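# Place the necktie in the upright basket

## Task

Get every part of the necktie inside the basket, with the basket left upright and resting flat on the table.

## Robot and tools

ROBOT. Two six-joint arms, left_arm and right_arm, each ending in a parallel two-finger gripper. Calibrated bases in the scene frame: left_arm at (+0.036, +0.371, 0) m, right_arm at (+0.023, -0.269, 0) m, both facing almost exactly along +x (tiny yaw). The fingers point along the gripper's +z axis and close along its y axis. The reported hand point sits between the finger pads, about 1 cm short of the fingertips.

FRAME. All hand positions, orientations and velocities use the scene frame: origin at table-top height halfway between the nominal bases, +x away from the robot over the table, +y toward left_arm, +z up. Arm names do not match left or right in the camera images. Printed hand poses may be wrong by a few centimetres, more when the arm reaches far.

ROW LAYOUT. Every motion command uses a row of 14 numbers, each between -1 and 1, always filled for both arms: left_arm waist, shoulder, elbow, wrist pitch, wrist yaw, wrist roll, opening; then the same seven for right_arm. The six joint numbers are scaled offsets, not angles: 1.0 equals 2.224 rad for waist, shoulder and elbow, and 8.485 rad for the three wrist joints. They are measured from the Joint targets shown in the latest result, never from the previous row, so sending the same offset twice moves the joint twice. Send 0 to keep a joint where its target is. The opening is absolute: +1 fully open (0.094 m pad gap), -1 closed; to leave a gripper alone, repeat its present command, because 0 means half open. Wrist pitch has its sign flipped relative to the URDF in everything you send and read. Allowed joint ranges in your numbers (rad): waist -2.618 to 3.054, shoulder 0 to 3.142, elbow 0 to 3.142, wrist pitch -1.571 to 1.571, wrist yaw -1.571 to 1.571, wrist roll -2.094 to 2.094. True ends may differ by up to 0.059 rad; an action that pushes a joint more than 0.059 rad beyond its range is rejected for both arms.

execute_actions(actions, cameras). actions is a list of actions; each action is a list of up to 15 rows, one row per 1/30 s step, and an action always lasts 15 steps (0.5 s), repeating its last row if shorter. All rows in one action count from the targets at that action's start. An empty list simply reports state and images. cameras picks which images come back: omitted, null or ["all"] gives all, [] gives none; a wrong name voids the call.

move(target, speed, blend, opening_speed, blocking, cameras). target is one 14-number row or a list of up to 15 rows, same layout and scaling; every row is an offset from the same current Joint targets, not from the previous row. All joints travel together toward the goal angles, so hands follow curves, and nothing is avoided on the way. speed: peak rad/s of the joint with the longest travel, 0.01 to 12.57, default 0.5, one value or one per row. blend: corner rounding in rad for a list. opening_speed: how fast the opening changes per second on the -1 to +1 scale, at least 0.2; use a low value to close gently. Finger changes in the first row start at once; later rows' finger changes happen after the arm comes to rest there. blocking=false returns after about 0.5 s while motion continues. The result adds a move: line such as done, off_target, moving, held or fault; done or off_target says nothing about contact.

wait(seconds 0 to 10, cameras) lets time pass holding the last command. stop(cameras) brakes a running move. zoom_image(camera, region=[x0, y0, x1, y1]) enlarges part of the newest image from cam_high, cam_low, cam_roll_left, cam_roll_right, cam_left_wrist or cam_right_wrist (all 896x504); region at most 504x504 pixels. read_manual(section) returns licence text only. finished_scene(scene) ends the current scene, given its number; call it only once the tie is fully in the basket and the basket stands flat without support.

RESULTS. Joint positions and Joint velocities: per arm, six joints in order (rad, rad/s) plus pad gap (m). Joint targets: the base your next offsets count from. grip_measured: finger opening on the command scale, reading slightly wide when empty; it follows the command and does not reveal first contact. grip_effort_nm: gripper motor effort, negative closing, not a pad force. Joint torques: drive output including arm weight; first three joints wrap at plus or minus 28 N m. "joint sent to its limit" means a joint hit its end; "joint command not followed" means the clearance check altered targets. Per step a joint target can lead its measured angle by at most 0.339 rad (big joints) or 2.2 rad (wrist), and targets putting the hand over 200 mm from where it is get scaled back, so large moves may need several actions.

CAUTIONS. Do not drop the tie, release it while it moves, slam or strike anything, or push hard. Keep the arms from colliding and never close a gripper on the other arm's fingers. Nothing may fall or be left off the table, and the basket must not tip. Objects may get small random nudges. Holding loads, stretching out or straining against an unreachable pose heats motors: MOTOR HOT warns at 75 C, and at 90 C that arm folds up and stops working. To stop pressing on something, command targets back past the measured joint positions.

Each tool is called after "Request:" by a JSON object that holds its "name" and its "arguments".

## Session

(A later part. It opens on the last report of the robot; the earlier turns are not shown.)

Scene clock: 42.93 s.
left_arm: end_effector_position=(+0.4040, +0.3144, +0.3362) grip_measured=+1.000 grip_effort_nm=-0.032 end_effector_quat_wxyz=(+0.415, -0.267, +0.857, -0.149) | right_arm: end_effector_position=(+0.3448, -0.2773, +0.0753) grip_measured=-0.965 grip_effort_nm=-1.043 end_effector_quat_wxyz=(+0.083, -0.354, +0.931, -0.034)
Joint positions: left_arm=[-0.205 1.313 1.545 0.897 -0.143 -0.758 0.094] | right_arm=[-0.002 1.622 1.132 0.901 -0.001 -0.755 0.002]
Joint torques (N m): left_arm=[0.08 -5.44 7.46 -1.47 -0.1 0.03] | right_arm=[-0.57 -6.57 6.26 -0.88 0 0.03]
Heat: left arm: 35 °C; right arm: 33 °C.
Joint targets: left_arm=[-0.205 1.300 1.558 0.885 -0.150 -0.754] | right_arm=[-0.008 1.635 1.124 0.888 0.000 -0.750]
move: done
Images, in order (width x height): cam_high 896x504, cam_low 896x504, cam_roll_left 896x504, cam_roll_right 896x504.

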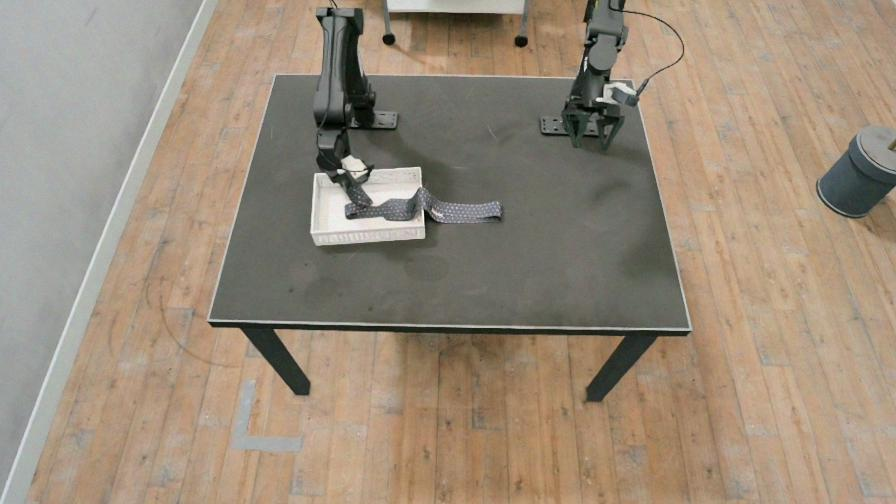

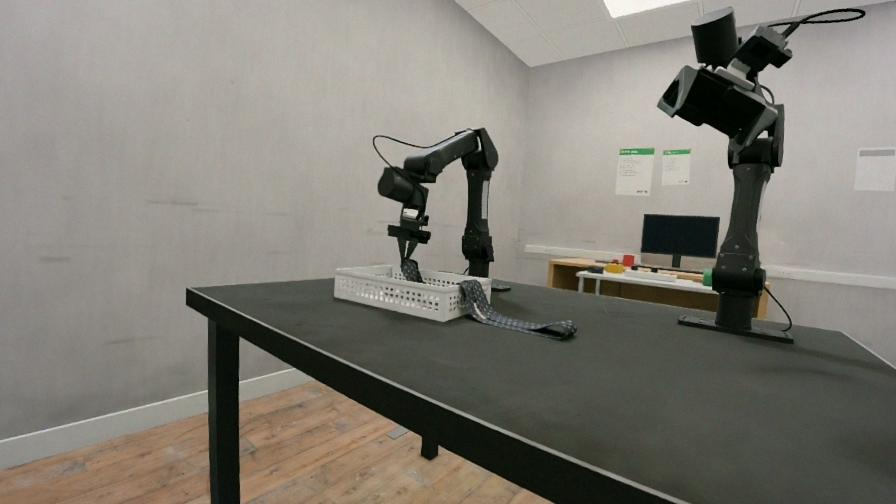

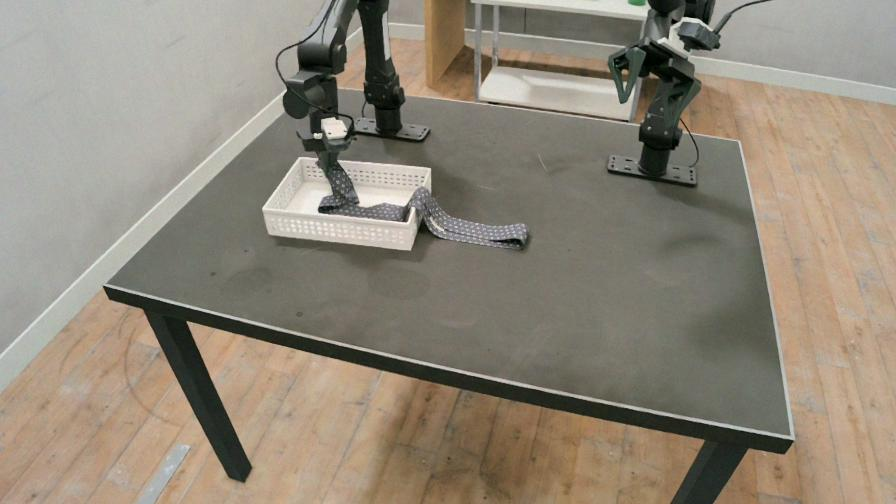

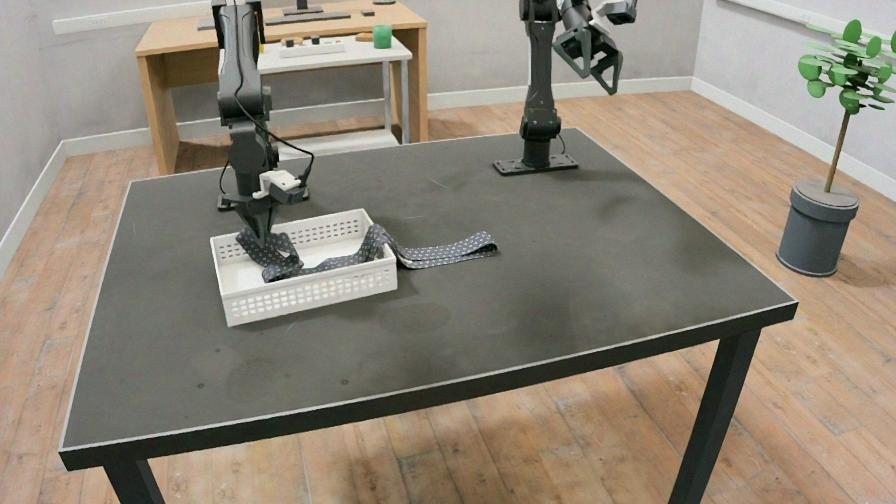

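Request:
{"name": "move", "arguments": {"target": [[0,0,0,0,0,0,1,0,0.016,0,0,0,0,-1],[0,0,0,0,0,0,1,0,0.016,0,0,0,0,-0.4],[0,0,0,0,0,0,1,0,-0.0607,0.304,0.0309,0,0,-0.4],[0,0,0,0,0,0,1,0.384,0.135,0.427,0.0354,0,0,-0.4],[0,0,0,0,0,0,1,0.384,0.2702,0.3921,0.0381,0,0,1]], "speed": 0.7, "blend": [0,0,0.08,0.1,0], "opening_speed": 2}}

Scene clock: 50.27 s.
left_arm: end_effector_position=(+0.4040, +0.3144, +0.3362) grip_measured=+1.000 grip_effort_nm=-0.032 end_effector_quat_wxyz=(+0.415, -0.267, +0.857, -0.149) | right_arm: end_effector_position=(+0.3391, +0.0723, +0.0827) grip_measured=+0.997 grip_effort_nm=0.115 end_effector_quat_wxyz=(-0.065, +0.708, -0.703, -0.001)
Joint positions: left_arm=[-0.205 1.313 1.545 0.897 -0.143 -0.758 0.094] | right_arm=[0.849 2.229 1.996 1.208 0.002 -0.755 0.094]
Joint torques (N m): left_arm=[0.08 -5.45 7.45 -1.47 -0.1 0.04] | right_arm=[-0.24 -12.62 6.89 -0.56 -0.05 0.04]
Heat: left arm: 36 °C; right arm: 33 °C.
Joint targets: left_arm=[-0.205 1.300 1.558 0.885 -0.150 -0.754] | right_arm=[0.847 2.236 1.996 1.212 0.000 -0.750]
move: done

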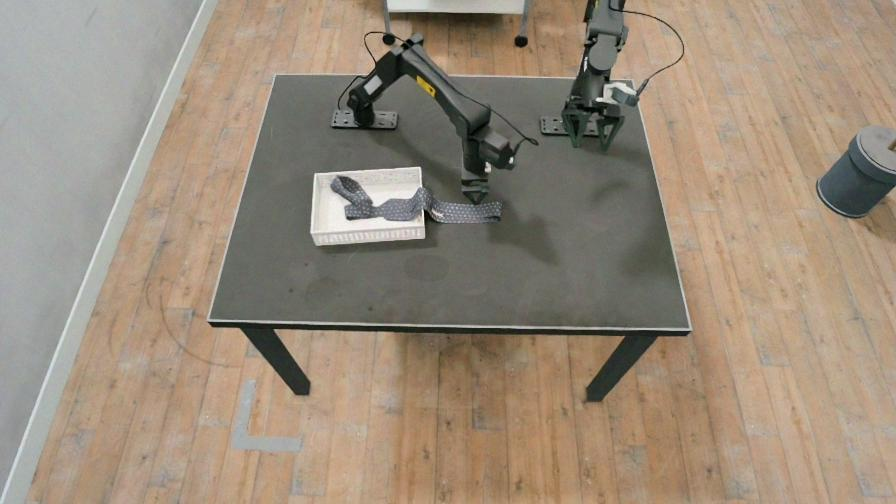

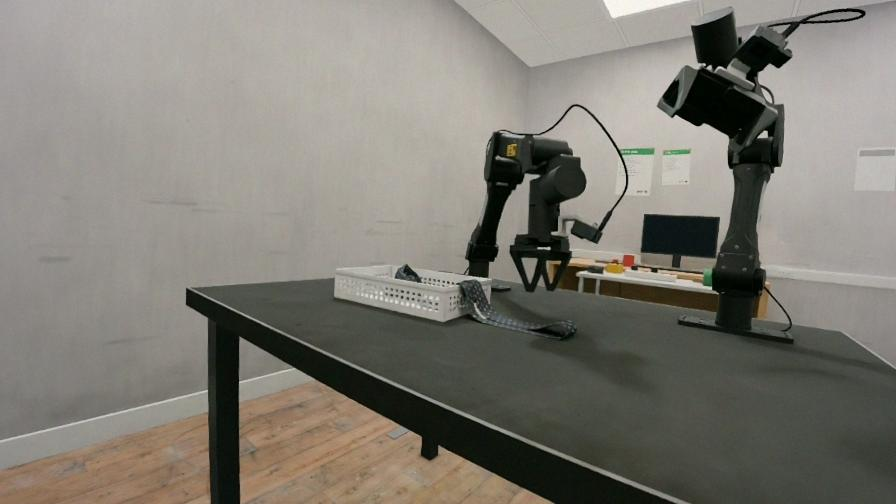

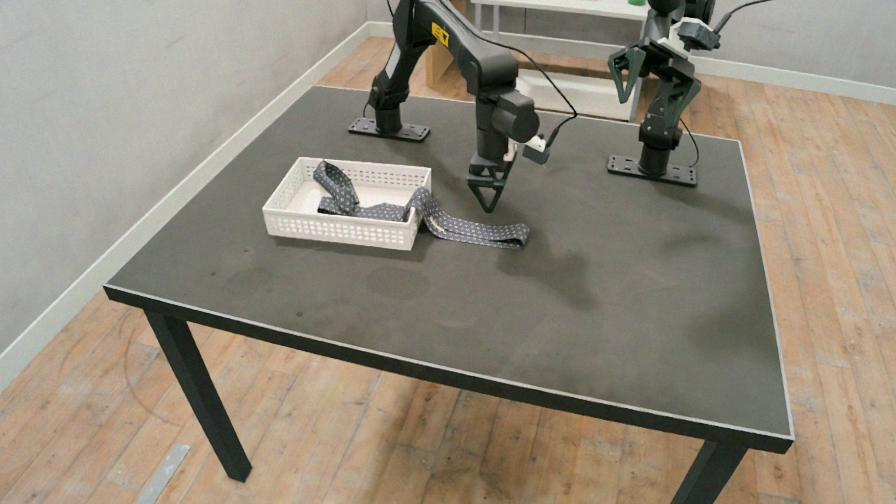

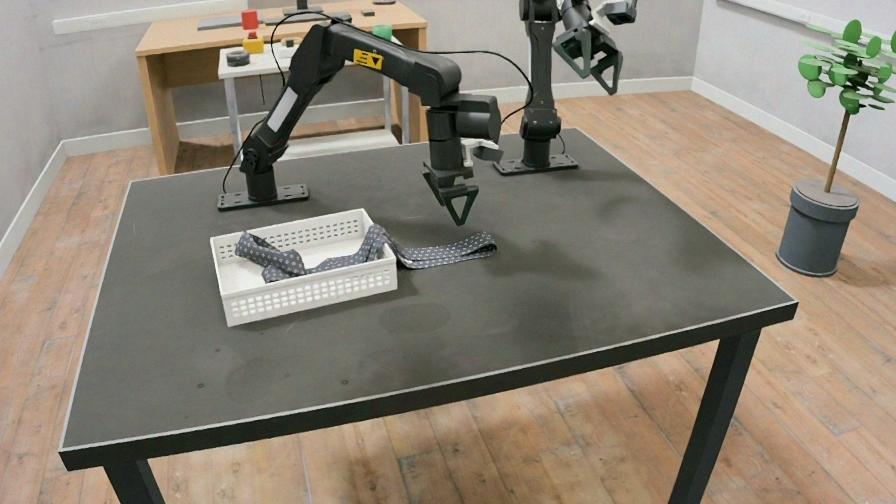

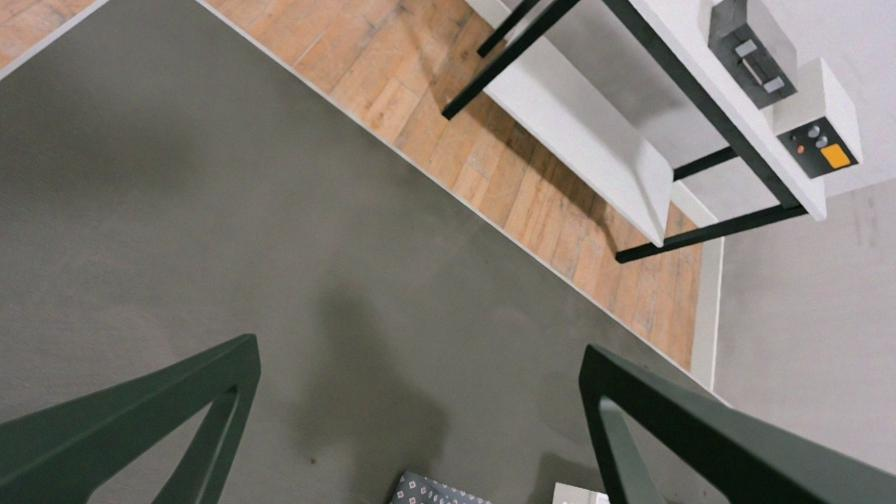

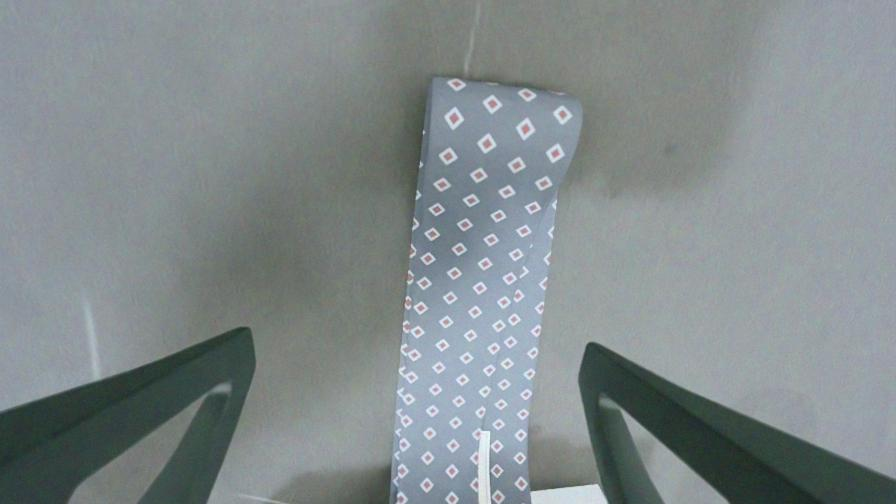

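Request:
{"name": "move", "arguments": {"target": [[0,0,0,0,0,0,1,-0.009,0.0333,-0.0895,-0.0315,0,0,1],[0,0,0,0,0,0,1,-0.009,0.0333,-0.0895,-0.0315,0,0,-1]], "speed": 0.35, "opening_speed": 1.2, "cameras": ["cam_low","cam_right_wrist"]}}

Scene clock: 54.37 s.
left_arm: end_effector_position=(+0.4040, +0.3144, +0.3362) grip_measured=+1.000 grip_effort_nm=-0.027 end_effector_quat_wxyz=(+0.415, -0.267, +0.857, -0.149) | right_arm: end_effector_position=(+0.3522, +0.0746, +0.0197) grip_measured=-0.991 grip_effort_nm=-0.515 end_effector_quat_wxyz=(-0.079, +0.701, -0.709, -0.003)
Joint positions: left_arm=[-0.205 1.313 1.545 0.897 -0.143 -0.758 0.094] | right_arm=[0.83 2.275 1.815 0.952 -0.003 -0.755 0]
Joint torques (N m): left_arm=[0.08 -5.45 7.45 -1.47 -0.09 0.04] | right_arm=[-0.38 -10.5 5.24 -0.78 0 0.04]
Heat: left arm: 36 °C; right arm: 33 °C.
Joint targets: left_arm=[-0.205 1.300 1.558 0.885 -0.150 -0.754] | right_arm=[0.826 2.310 1.797 0.944 0.000 -0.750]
move: done; target 2's new numbers were sent with right_arm's wrist pitch 0.043 rad from that target
Images, in order (width x height): cam_low 896x504, cam_right_wrist 896x504.

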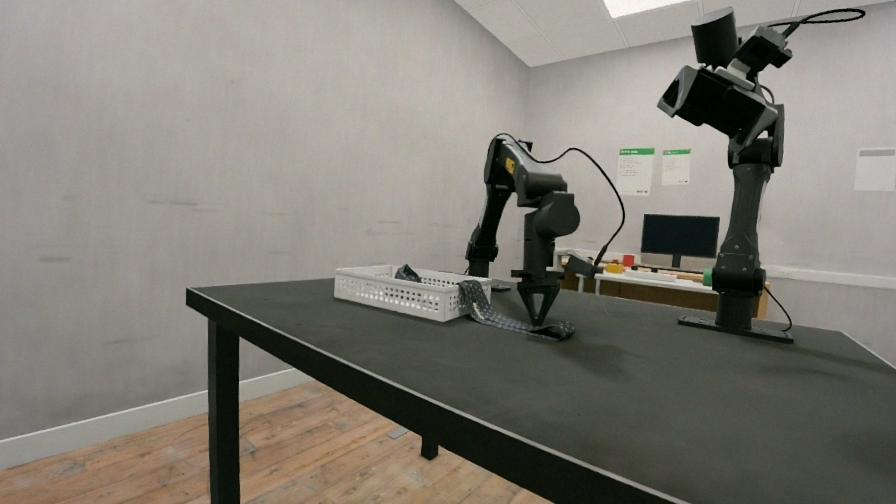

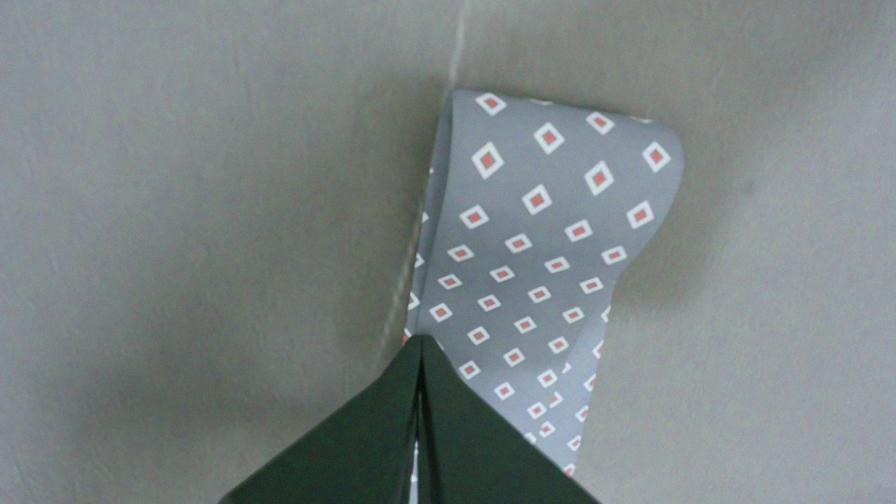

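Request:
{"name": "move", "arguments": {"target": [[0,0,0,0,0,0,1,0,0,0,0,0,0,1],[0,0,0,0,0,0,1,-0.004,0.019,0,-0.003,0,0,1],[0,0,0,0,0,0,1,-0.004,0.019,0,-0.003,0,0,-1]], "speed": 0.35, "opening_speed": 1.2, "cameras": ["cam_low","cam_right_wrist"]}}

Scene clock: 59.77 s.
left_arm: end_effector_position=(+0.4040, +0.3144, +0.3362) grip_measured=+1.000 grip_effort_nm=-0.022 end_effector_quat_wxyz=(+0.415, -0.267, +0.857, -0.149) | right_arm: end_effector_position=(+0.3628, +0.0765, +0.0178) grip_measured=-0.991 grip_effort_nm=-0.520 end_effector_quat_wxyz=(-0.095, +0.695, -0.713, -0.001)
Joint positions: left_arm=[-0.205 1.313 1.545 0.897 -0.143 -0.758 0.094] | right_arm=[0.819 2.283 1.817 0.915 0.002 -0.753 0]
Joint torques (N m): left_arm=[0.09 -5.41 7.47 -1.47 -0.1 0.03] | right_arm=[-0.16 -7.86 5.16 -0.71 -0.03 0.02]
Heat: left arm: 36 °C; right arm: 33 °C.
Joint targets: left_arm=[-0.205 1.300 1.558 0.885 -0.150 -0.754] | right_arm=[0.817 2.352 1.797 0.919 0.000 -0.750]
move: off_target (right_arm); target 3's new numbers were sent with right_arm's shoulder 0.078 rad from that target; right_arm: the shoulder is farthest, 0.069 rad from its target
Images, in order (width x height): cam_low 896x504, cam_right_wrist 896x504.

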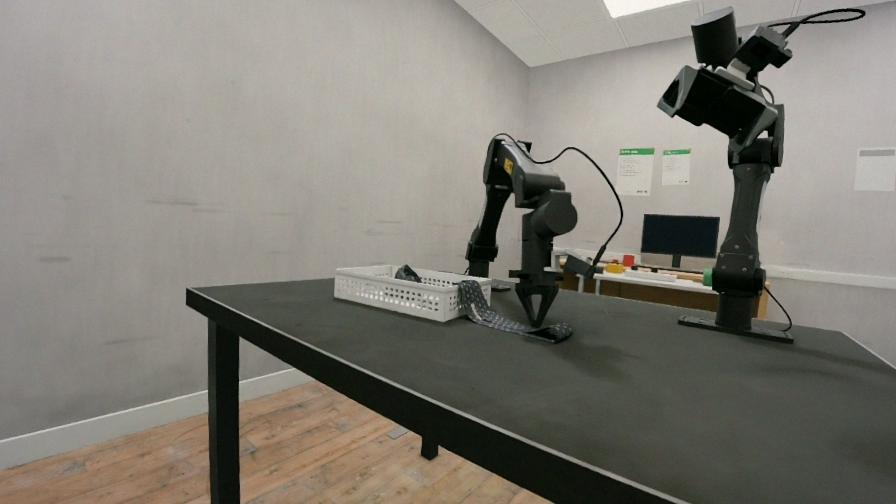

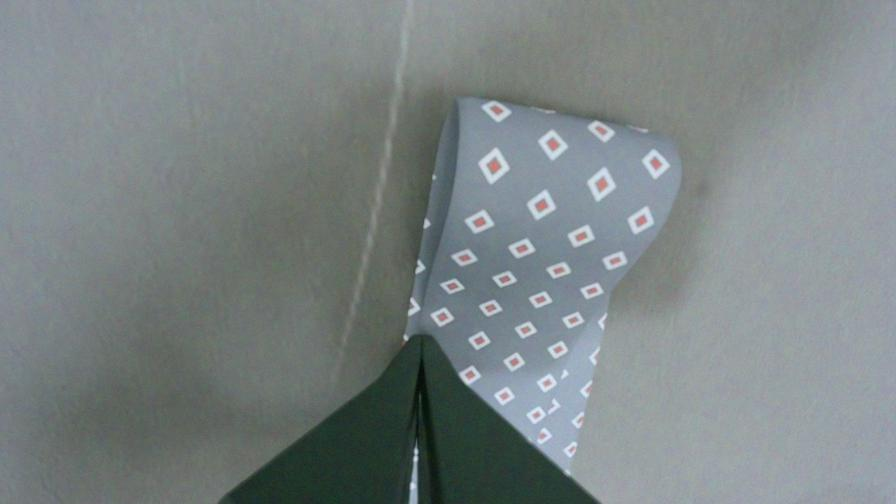

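Request:
{"name": "move", "arguments": {"target": [[0,0,0,0,0,0,1,0,-0.0594,0,0,0,0,-1],[0,0,0,0,0,0,1,-0.0157,-0.0279,0.0647,0.0071,0,0,1],[0,0,0,0,0,0,1,-0.0157,0.0193,0.0647,0.0035,0,0,1]], "speed": 0.35, "cameras": ["cam_low","cam_right_wrist"]}}

Scene clock: 65.40 s.
left_arm: end_effector_position=(+0.4040, +0.3144, +0.3362) grip_measured=+1.000 grip_effort_nm=-0.032 end_effector_quat_wxyz=(+0.415, -0.267, +0.857, -0.149) | right_arm: end_effector_position=(+0.3883, +0.0762, +0.0237) grip_measured=+0.998 grip_effort_nm=0.115 end_effector_quat_wxyz=(-0.104, +0.681, -0.724, +0.001)
Joint positions: left_arm=[-0.205 1.313 1.545 0.897 -0.143 -0.758 0.094] | right_arm=[0.783 2.338 1.93 0.956 0.003 -0.754 0.094]
Joint torques (N m): left_arm=[0.06 -5.42 7.45 -1.47 -0.1 0.04] | right_arm=[0.05 -9.31 7.83 -0.87 -0.04 0.04]
Heat: left arm: 36 °C; right arm: 34 °C.
Joint targets: left_arm=[-0.205 1.300 1.558 0.885 -0.150 -0.754] | right_arm=[0.783 2.395 1.941 0.949 0.000 -0.750]
move: off_target (right_arm); right_arm: the shoulder is farthest, 0.057 rad from its target
Images, in order (width x height): cam_low 896x504, cam_right_wrist 896x504.

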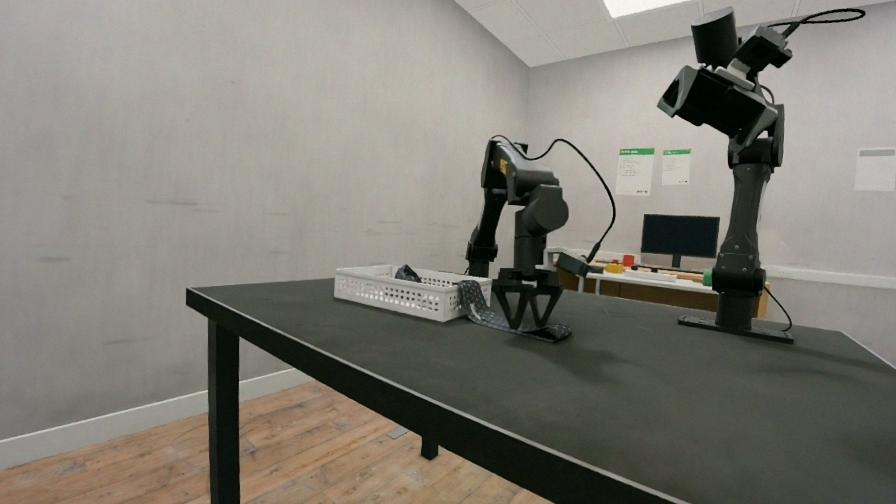

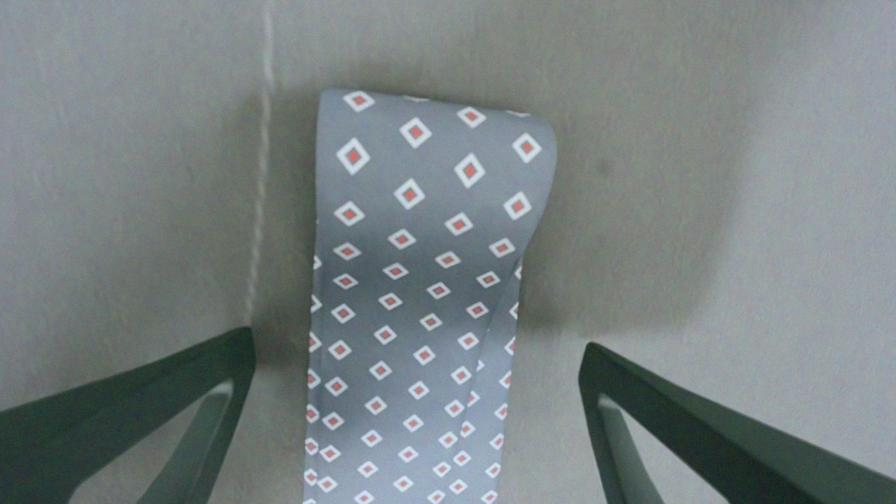

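Touching the table roughly. Add a bit more press and close.

Request:
{"name": "move", "arguments": {"target": [[0,0,0,0,0,0,1,0,0.013,0,-0.003,0,0,1],[0,0,0,0,0,0,1,0,0.013,0,-0.003,0,0,-1]], "speed": 0.35, "opening_speed": 1, "cameras": ["cam_low","cam_right_wrist"]}}

Scene clock: 69.00 s.
left_arm: end_effector_position=(+0.4040, +0.3144, +0.3362) grip_measured=+1.000 grip_effort_nm=-0.027 end_effector_quat_wxyz=(+0.415, -0.267, +0.857, -0.149) | right_arm: end_effector_position=(+0.3909, +0.0857, +0.0196) grip_measured=-0.991 grip_effort_nm=-0.520 end_effector_quat_wxyz=(-0.115, +0.682, -0.722, -0.011)
Joint positions: left_arm=[-0.205 1.313 1.545 0.897 -0.143 -0.758 0.094] | right_arm=[0.784 2.355 1.94 0.926 -0.022 -0.754 0]
Joint torques (N m): left_arm=[0.06 -5.44 7.45 -1.46 -0.1 0.03] | right_arm=[-0.14 -8.53 7.09 -0.81 0.22 0.05]
Heat: left arm: 36 °C; right arm: 34 °C.
Joint targets: left_arm=[-0.205 1.300 1.558 0.885 -0.150 -0.754] | right_arm=[0.783 2.424 1.941 0.923 0.000 -0.750]
move: off_target (right_arm); target 2's new numbers were sent with right_arm's shoulder 0.078 rad from that target; right_arm: the shoulder is farthest, 0.068 rad from its target
Images, in order (width x height): cam_low 896x504, cam_right_wrist 896x504.

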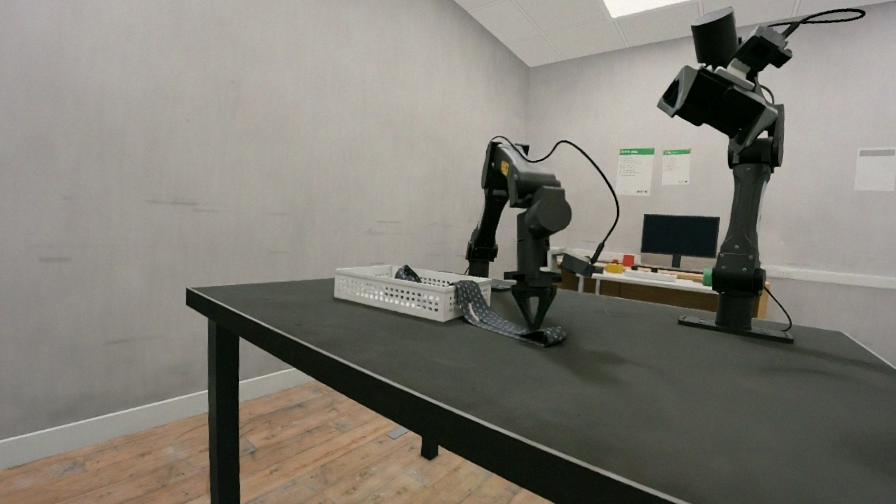

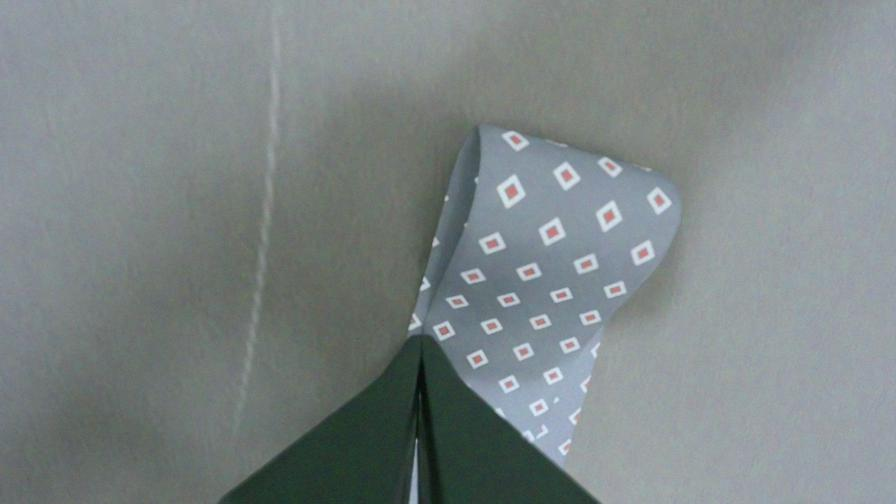

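Request:
{"name": "move", "arguments": {"target": [[0,0,0,0,0,0,1,0,-0.0675,0,0,0,0,-1],[0,0,0,0,0,0,1,-0.0157,0.0072,0.1156,0.0407,0,0,1]], "speed": 0.35, "cameras": ["cam_low","cam_right_wrist","cam_high"]}}

Request:
{"name": "zoom_image", "arguments": {"camera": "cam_low", "region": [440, 220, 640, 360]}}

Scene clock: 75.40 s.
left_arm: end_effector_position=(+0.4040, +0.3144, +0.3362) grip_measured=+1.000 grip_effort_nm=-0.022 end_effector_quat_wxyz=(+0.415, -0.267, +0.857, -0.149) | right_arm: end_effector_position=(+0.3838, +0.0549, +0.0470) grip_measured=+0.997 grip_effort_nm=0.120 end_effector_quat_wxyz=(-0.034, +0.675, -0.737, -0.002)
Joint positions: left_arm=[-0.205 1.313 1.545 0.897 -0.143 -0.758 0.094] | right_arm=[0.754 2.408 2.166 1.26 -0.005 -0.754 0.094]
Joint torques (N m): left_arm=[0.06 -5.44 7.46 -1.47 -0.1 0.03] | right_arm=[-0.69 -11.77 9.76 -0.4 0.06 0.02]
Heat: left arm: 36 °C; right arm: 35 °C.
Joint targets: left_arm=[-0.205 1.300 1.558 0.885 -0.150 -0.754] | right_arm=[0.748 2.440 2.198 1.269 0.000 -0.750]
move: done
Images, in order (width x height): cam_high 896x504, cam_low 896x504, cam_right_wrist 896x504.

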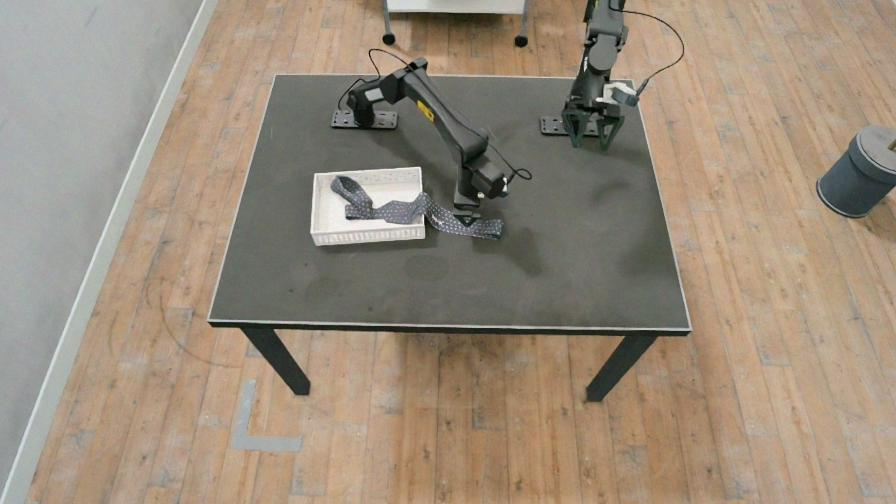

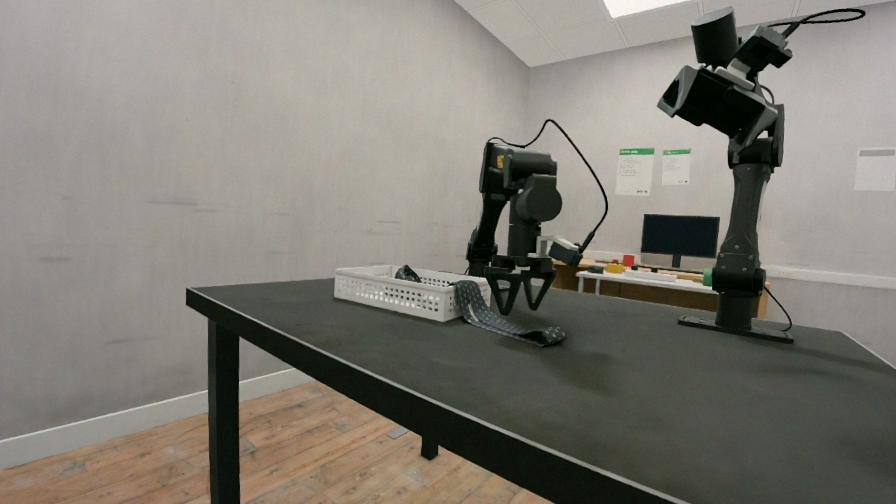

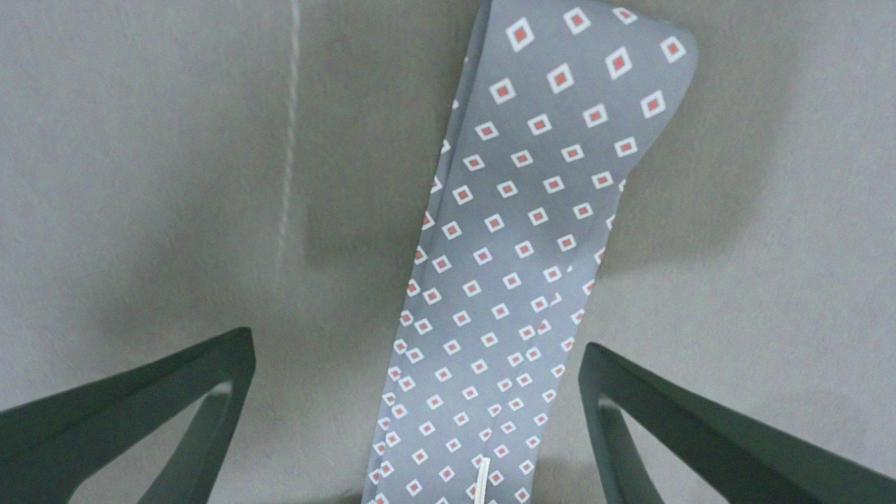

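Scaled by 2.520 from the camera's 896x504 image, which has a finer 1280x720 frame.

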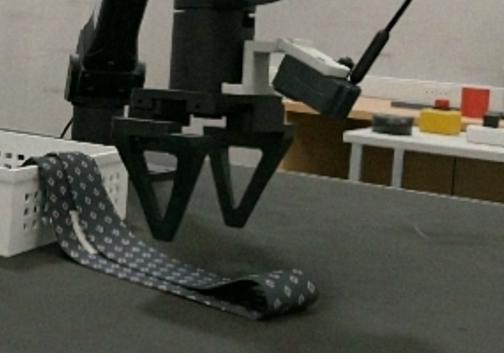

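Request:
{"name": "move", "arguments": {"target": [[0,0,0,0,0,0,1,-0.009,0.036,0.018,0,0,0.018,1],[0,0,0,0,0,0,1,-0.009,0.058,0.018,-0.003,0,0.018,1]], "speed": 0.25, "cameras": ["cam_low","cam_right_wrist"]}}

Request:
{"name": "zoom_image", "arguments": {"camera": "cam_low", "region": [440, 220, 640, 360]}}

Scene clock: 78.07 s.
left_arm: end_effector_position=(+0.4040, +0.3144, +0.3362) grip_measured=+1.000 grip_effort_nm=-0.027 end_effector_quat_wxyz=(+0.415, -0.267, +0.857, -0.149) | right_arm: end_effector_position=(+0.3958, +0.0512, +0.0168) grip_measured=+0.998 grip_effort_nm=0.110 end_effector_quat_wxyz=(+0.015, -0.611, +0.792, +0.000)
Joint positions: left_arm=[-0.205 1.313 1.545 0.897 -0.143 -0.758 0.094] | right_arm=[0.735 2.506 2.226 1.26 0.001 -0.606 0.094]
Joint torques (N m): left_arm=[0.06 -5.44 7.46 -1.47 -0.1 0.03] | right_arm=[-0.69 -9.66 7.88 -0.61 -0.02 0.09]
Heat: left arm: 36 °C; right arm: 36 °C.
Joint targets: left_arm=[-0.205 1.300 1.558 0.885 -0.150 -0.754] | right_arm=[0.728 2.569 2.239 1.243 0.000 -0.597]
move: off_target (right_arm); right_arm: the shoulder is farthest, 0.063 rad from its target
Images, in order (width x height): cam_low 896x504, cam_right_wrist 896x504.

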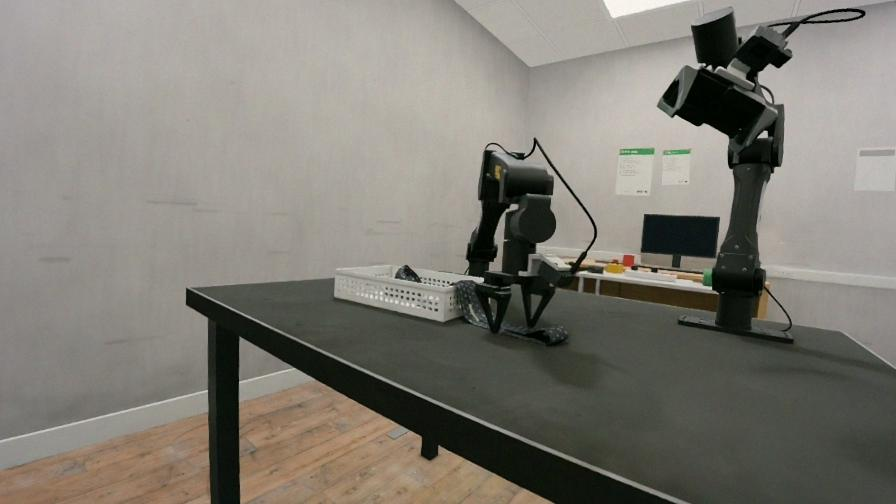

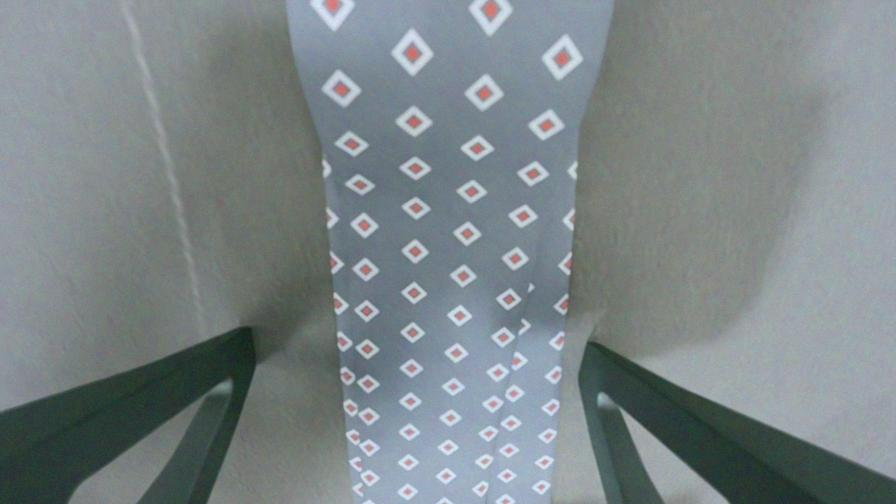

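Scaled by 2.520 from the camera's 896x504 image, which has a finer 1280x720 frame.

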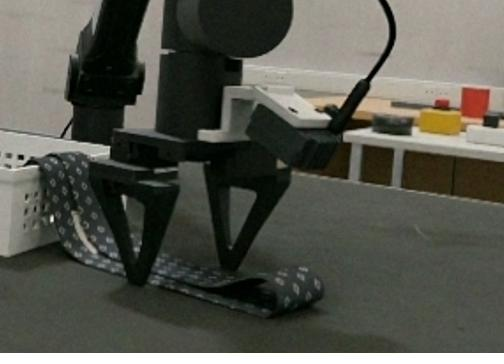

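Request:
{"name": "move", "arguments": {"target": [[0,0,0,0,0,0,1,-0.005,0.006,0,0,0,0,1],[0,0,0,0,0,0,1,-0.005,0.006,0,0,0,0,-1]], "speed": 0.35, "opening_speed": 1, "cameras": ["cam_low","cam_right_wrist"]}}

Request:
{"name": "zoom_image", "arguments": {"camera": "cam_low", "region": [440, 220, 640, 360]}}

Scene clock: 82.30 s.
left_arm: end_effector_position=(+0.4040, +0.3144, +0.3362) grip_measured=+1.000 grip_effort_nm=-0.032 end_effector_quat_wxyz=(+0.415, -0.267, +0.857, -0.149) | right_arm: end_effector_position=(+0.4003, +0.0496, +0.0165) grip_measured=-0.946 grip_effort_nm=-1.043 end_effector_quat_wxyz=(+0.018, -0.606, +0.795, +0.001)
Joint positions: left_arm=[-0.205 1.313 1.545 0.897 -0.143 -0.758 0.094] | right_arm=[0.726 2.513 2.236 1.258 0 -0.602 0.003]
Joint torques (N m): left_arm=[0.06 -5.44 7.46 -1.47 -0.1 0.04] | right_arm=[-0.88 -9.11 6.95 -0.62 -0.01 0.04]
Heat: left arm: 36 °C; right arm: 35 °C.
Joint targets: left_arm=[-0.205 1.300 1.558 0.885 -0.150 -0.754] | right_arm=[0.717 2.583 2.238 1.243 0.000 -0.597]
move: off_target (right_arm); target 2's new numbers were sent with right_arm's shoulder 0.072 rad from that target; right_arm: the shoulder is farthest, 0.070 rad from its target
Images, in order (width x height): cam_low 896x504, cam_right_wrist 896x504.

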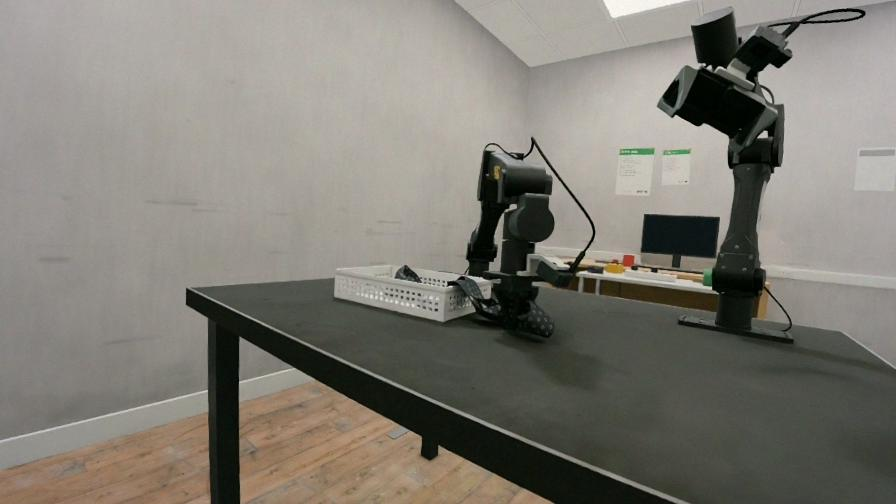

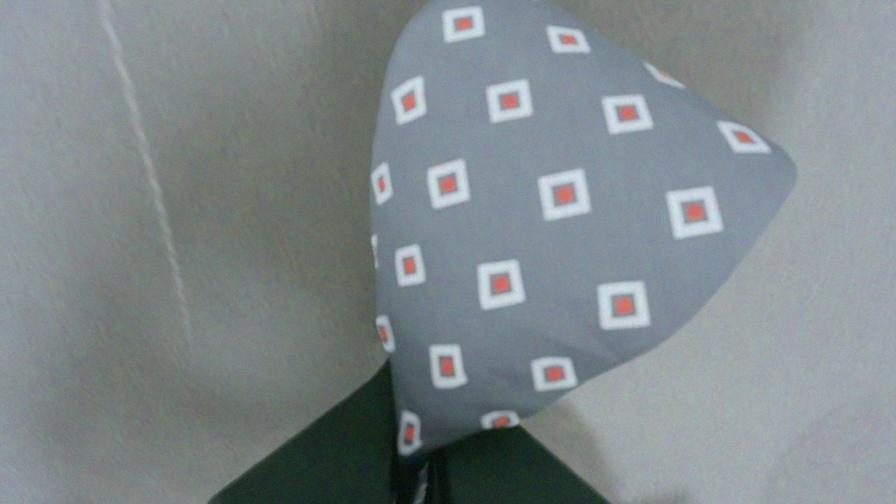

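Scaled by 2.520 from the camera's 896x504 image, which has a finer 1280x720 frame.

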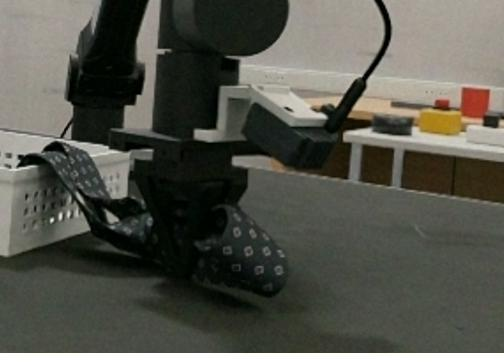

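Request:
{"name": "move", "arguments": {"target": [[0,0,0,0,0,0,1,0,-0.262,0.0054,0.0303,0,0,-1],[0,0,0,0,0,0,1,-0.22,-0.4123,-0.1862,0.0253,0,-0.0825,-1],[0,0,0,0,0,0,1,-0.22,-0.4344,-0.4915,-0.0489,0,-0.0825,-1]], "speed": 0.5, "blend": 0.06}}

Scene clock: 89.80 s.
left_arm: end_effector_position=(+0.4040, +0.3144, +0.3362) grip_measured=+1.000 grip_effort_nm=-0.037 end_effector_quat_wxyz=(+0.415, -0.267, +0.857, -0.149) | right_arm: end_effector_position=(+0.3584, -0.1985, +0.0745) grip_measured=-0.946 grip_effort_nm=-1.048 end_effector_quat_wxyz=(-0.099, +0.677, -0.727, +0.060)
Joint positions: left_arm=[-0.205 1.313 1.545 0.897 -0.143 -0.758 0.094] | right_arm=[0.232 1.657 1.155 0.838 0 -1.293 0.003]
Joint torques (N m): left_arm=[0.08 -5.42 7.46 -1.47 -0.1 0.04] | right_arm=[-0.49 -11.64 6.2 -0.94 -0.02 -0.05]
Motor temperatures (°C): left_arm=[21 31 36 36 21 24 22] | right_arm=[25 37 32 29 26 23 23]
Heat: left arm: 36 °C; right arm: 37 °C.
Joint targets: left_arm=[-0.205 1.300 1.558 0.885 -0.150 -0.754] | right_arm=[0.227 1.616 1.145 0.828 0.000 -1.297]
move: off_target (right_arm); right_arm: the shoulder is farthest, 0.040 rad from its target

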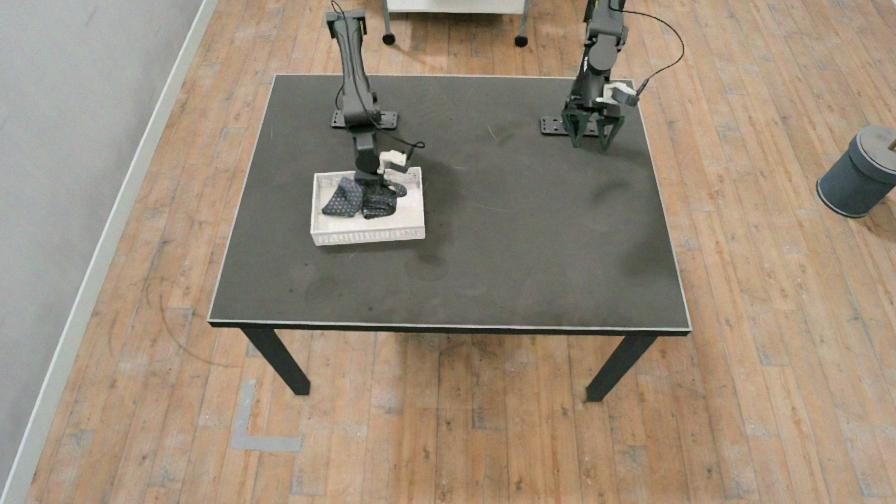

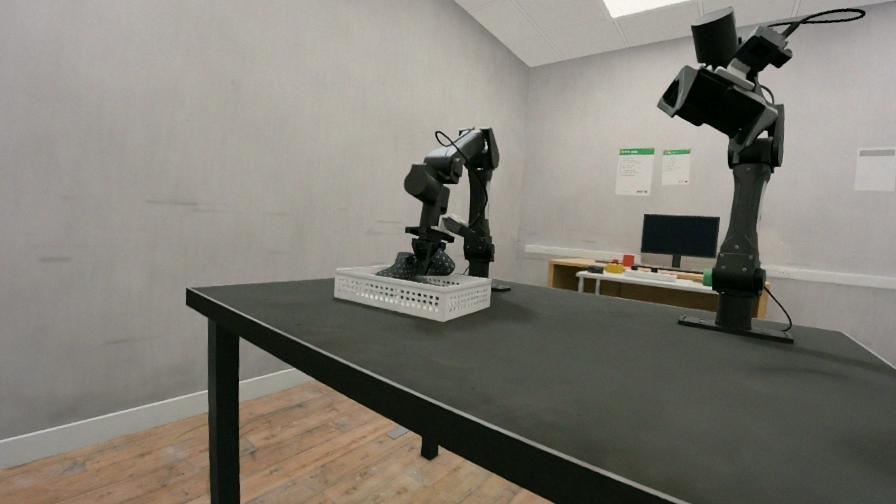

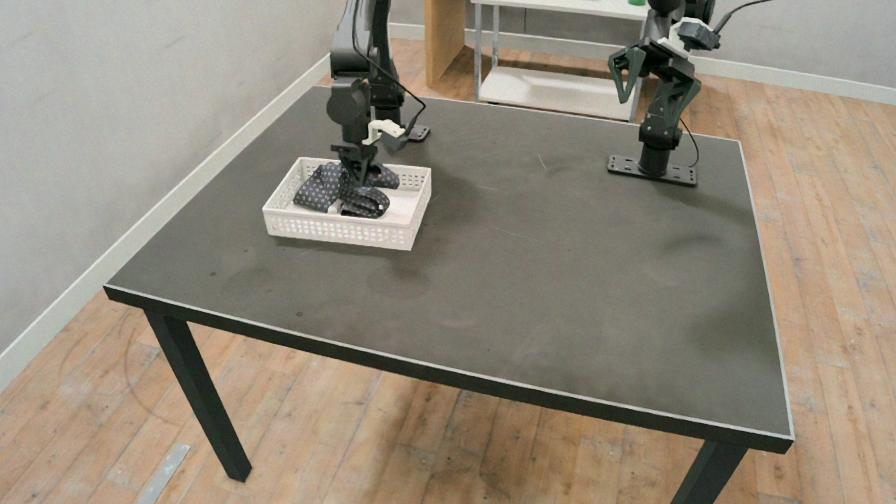

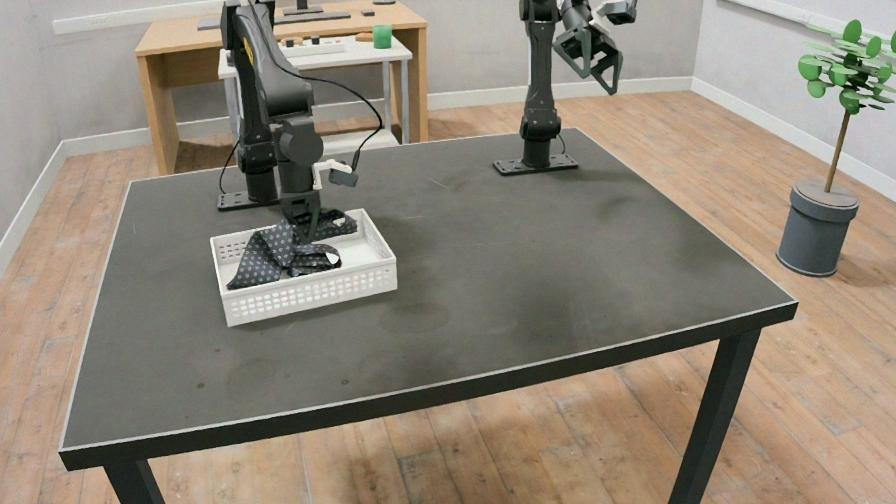

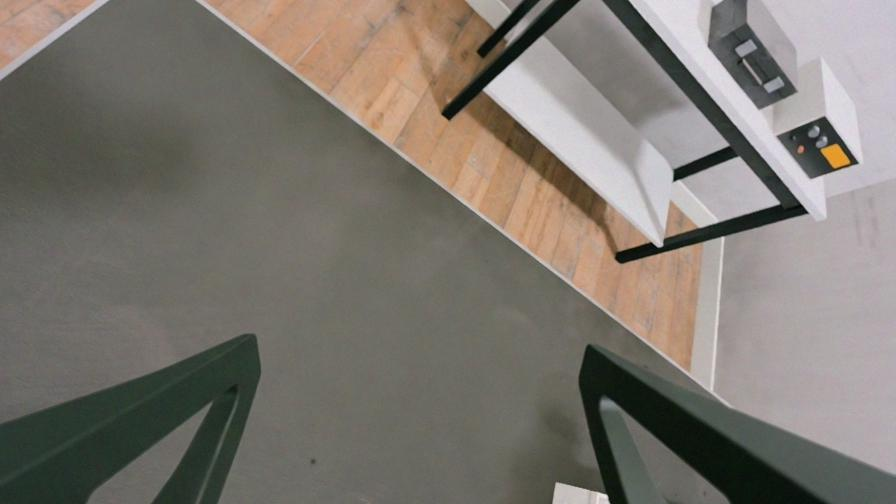

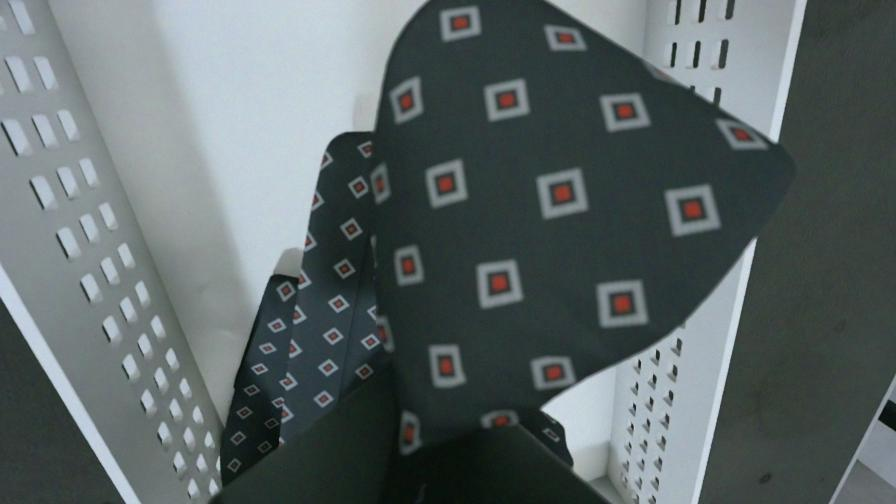

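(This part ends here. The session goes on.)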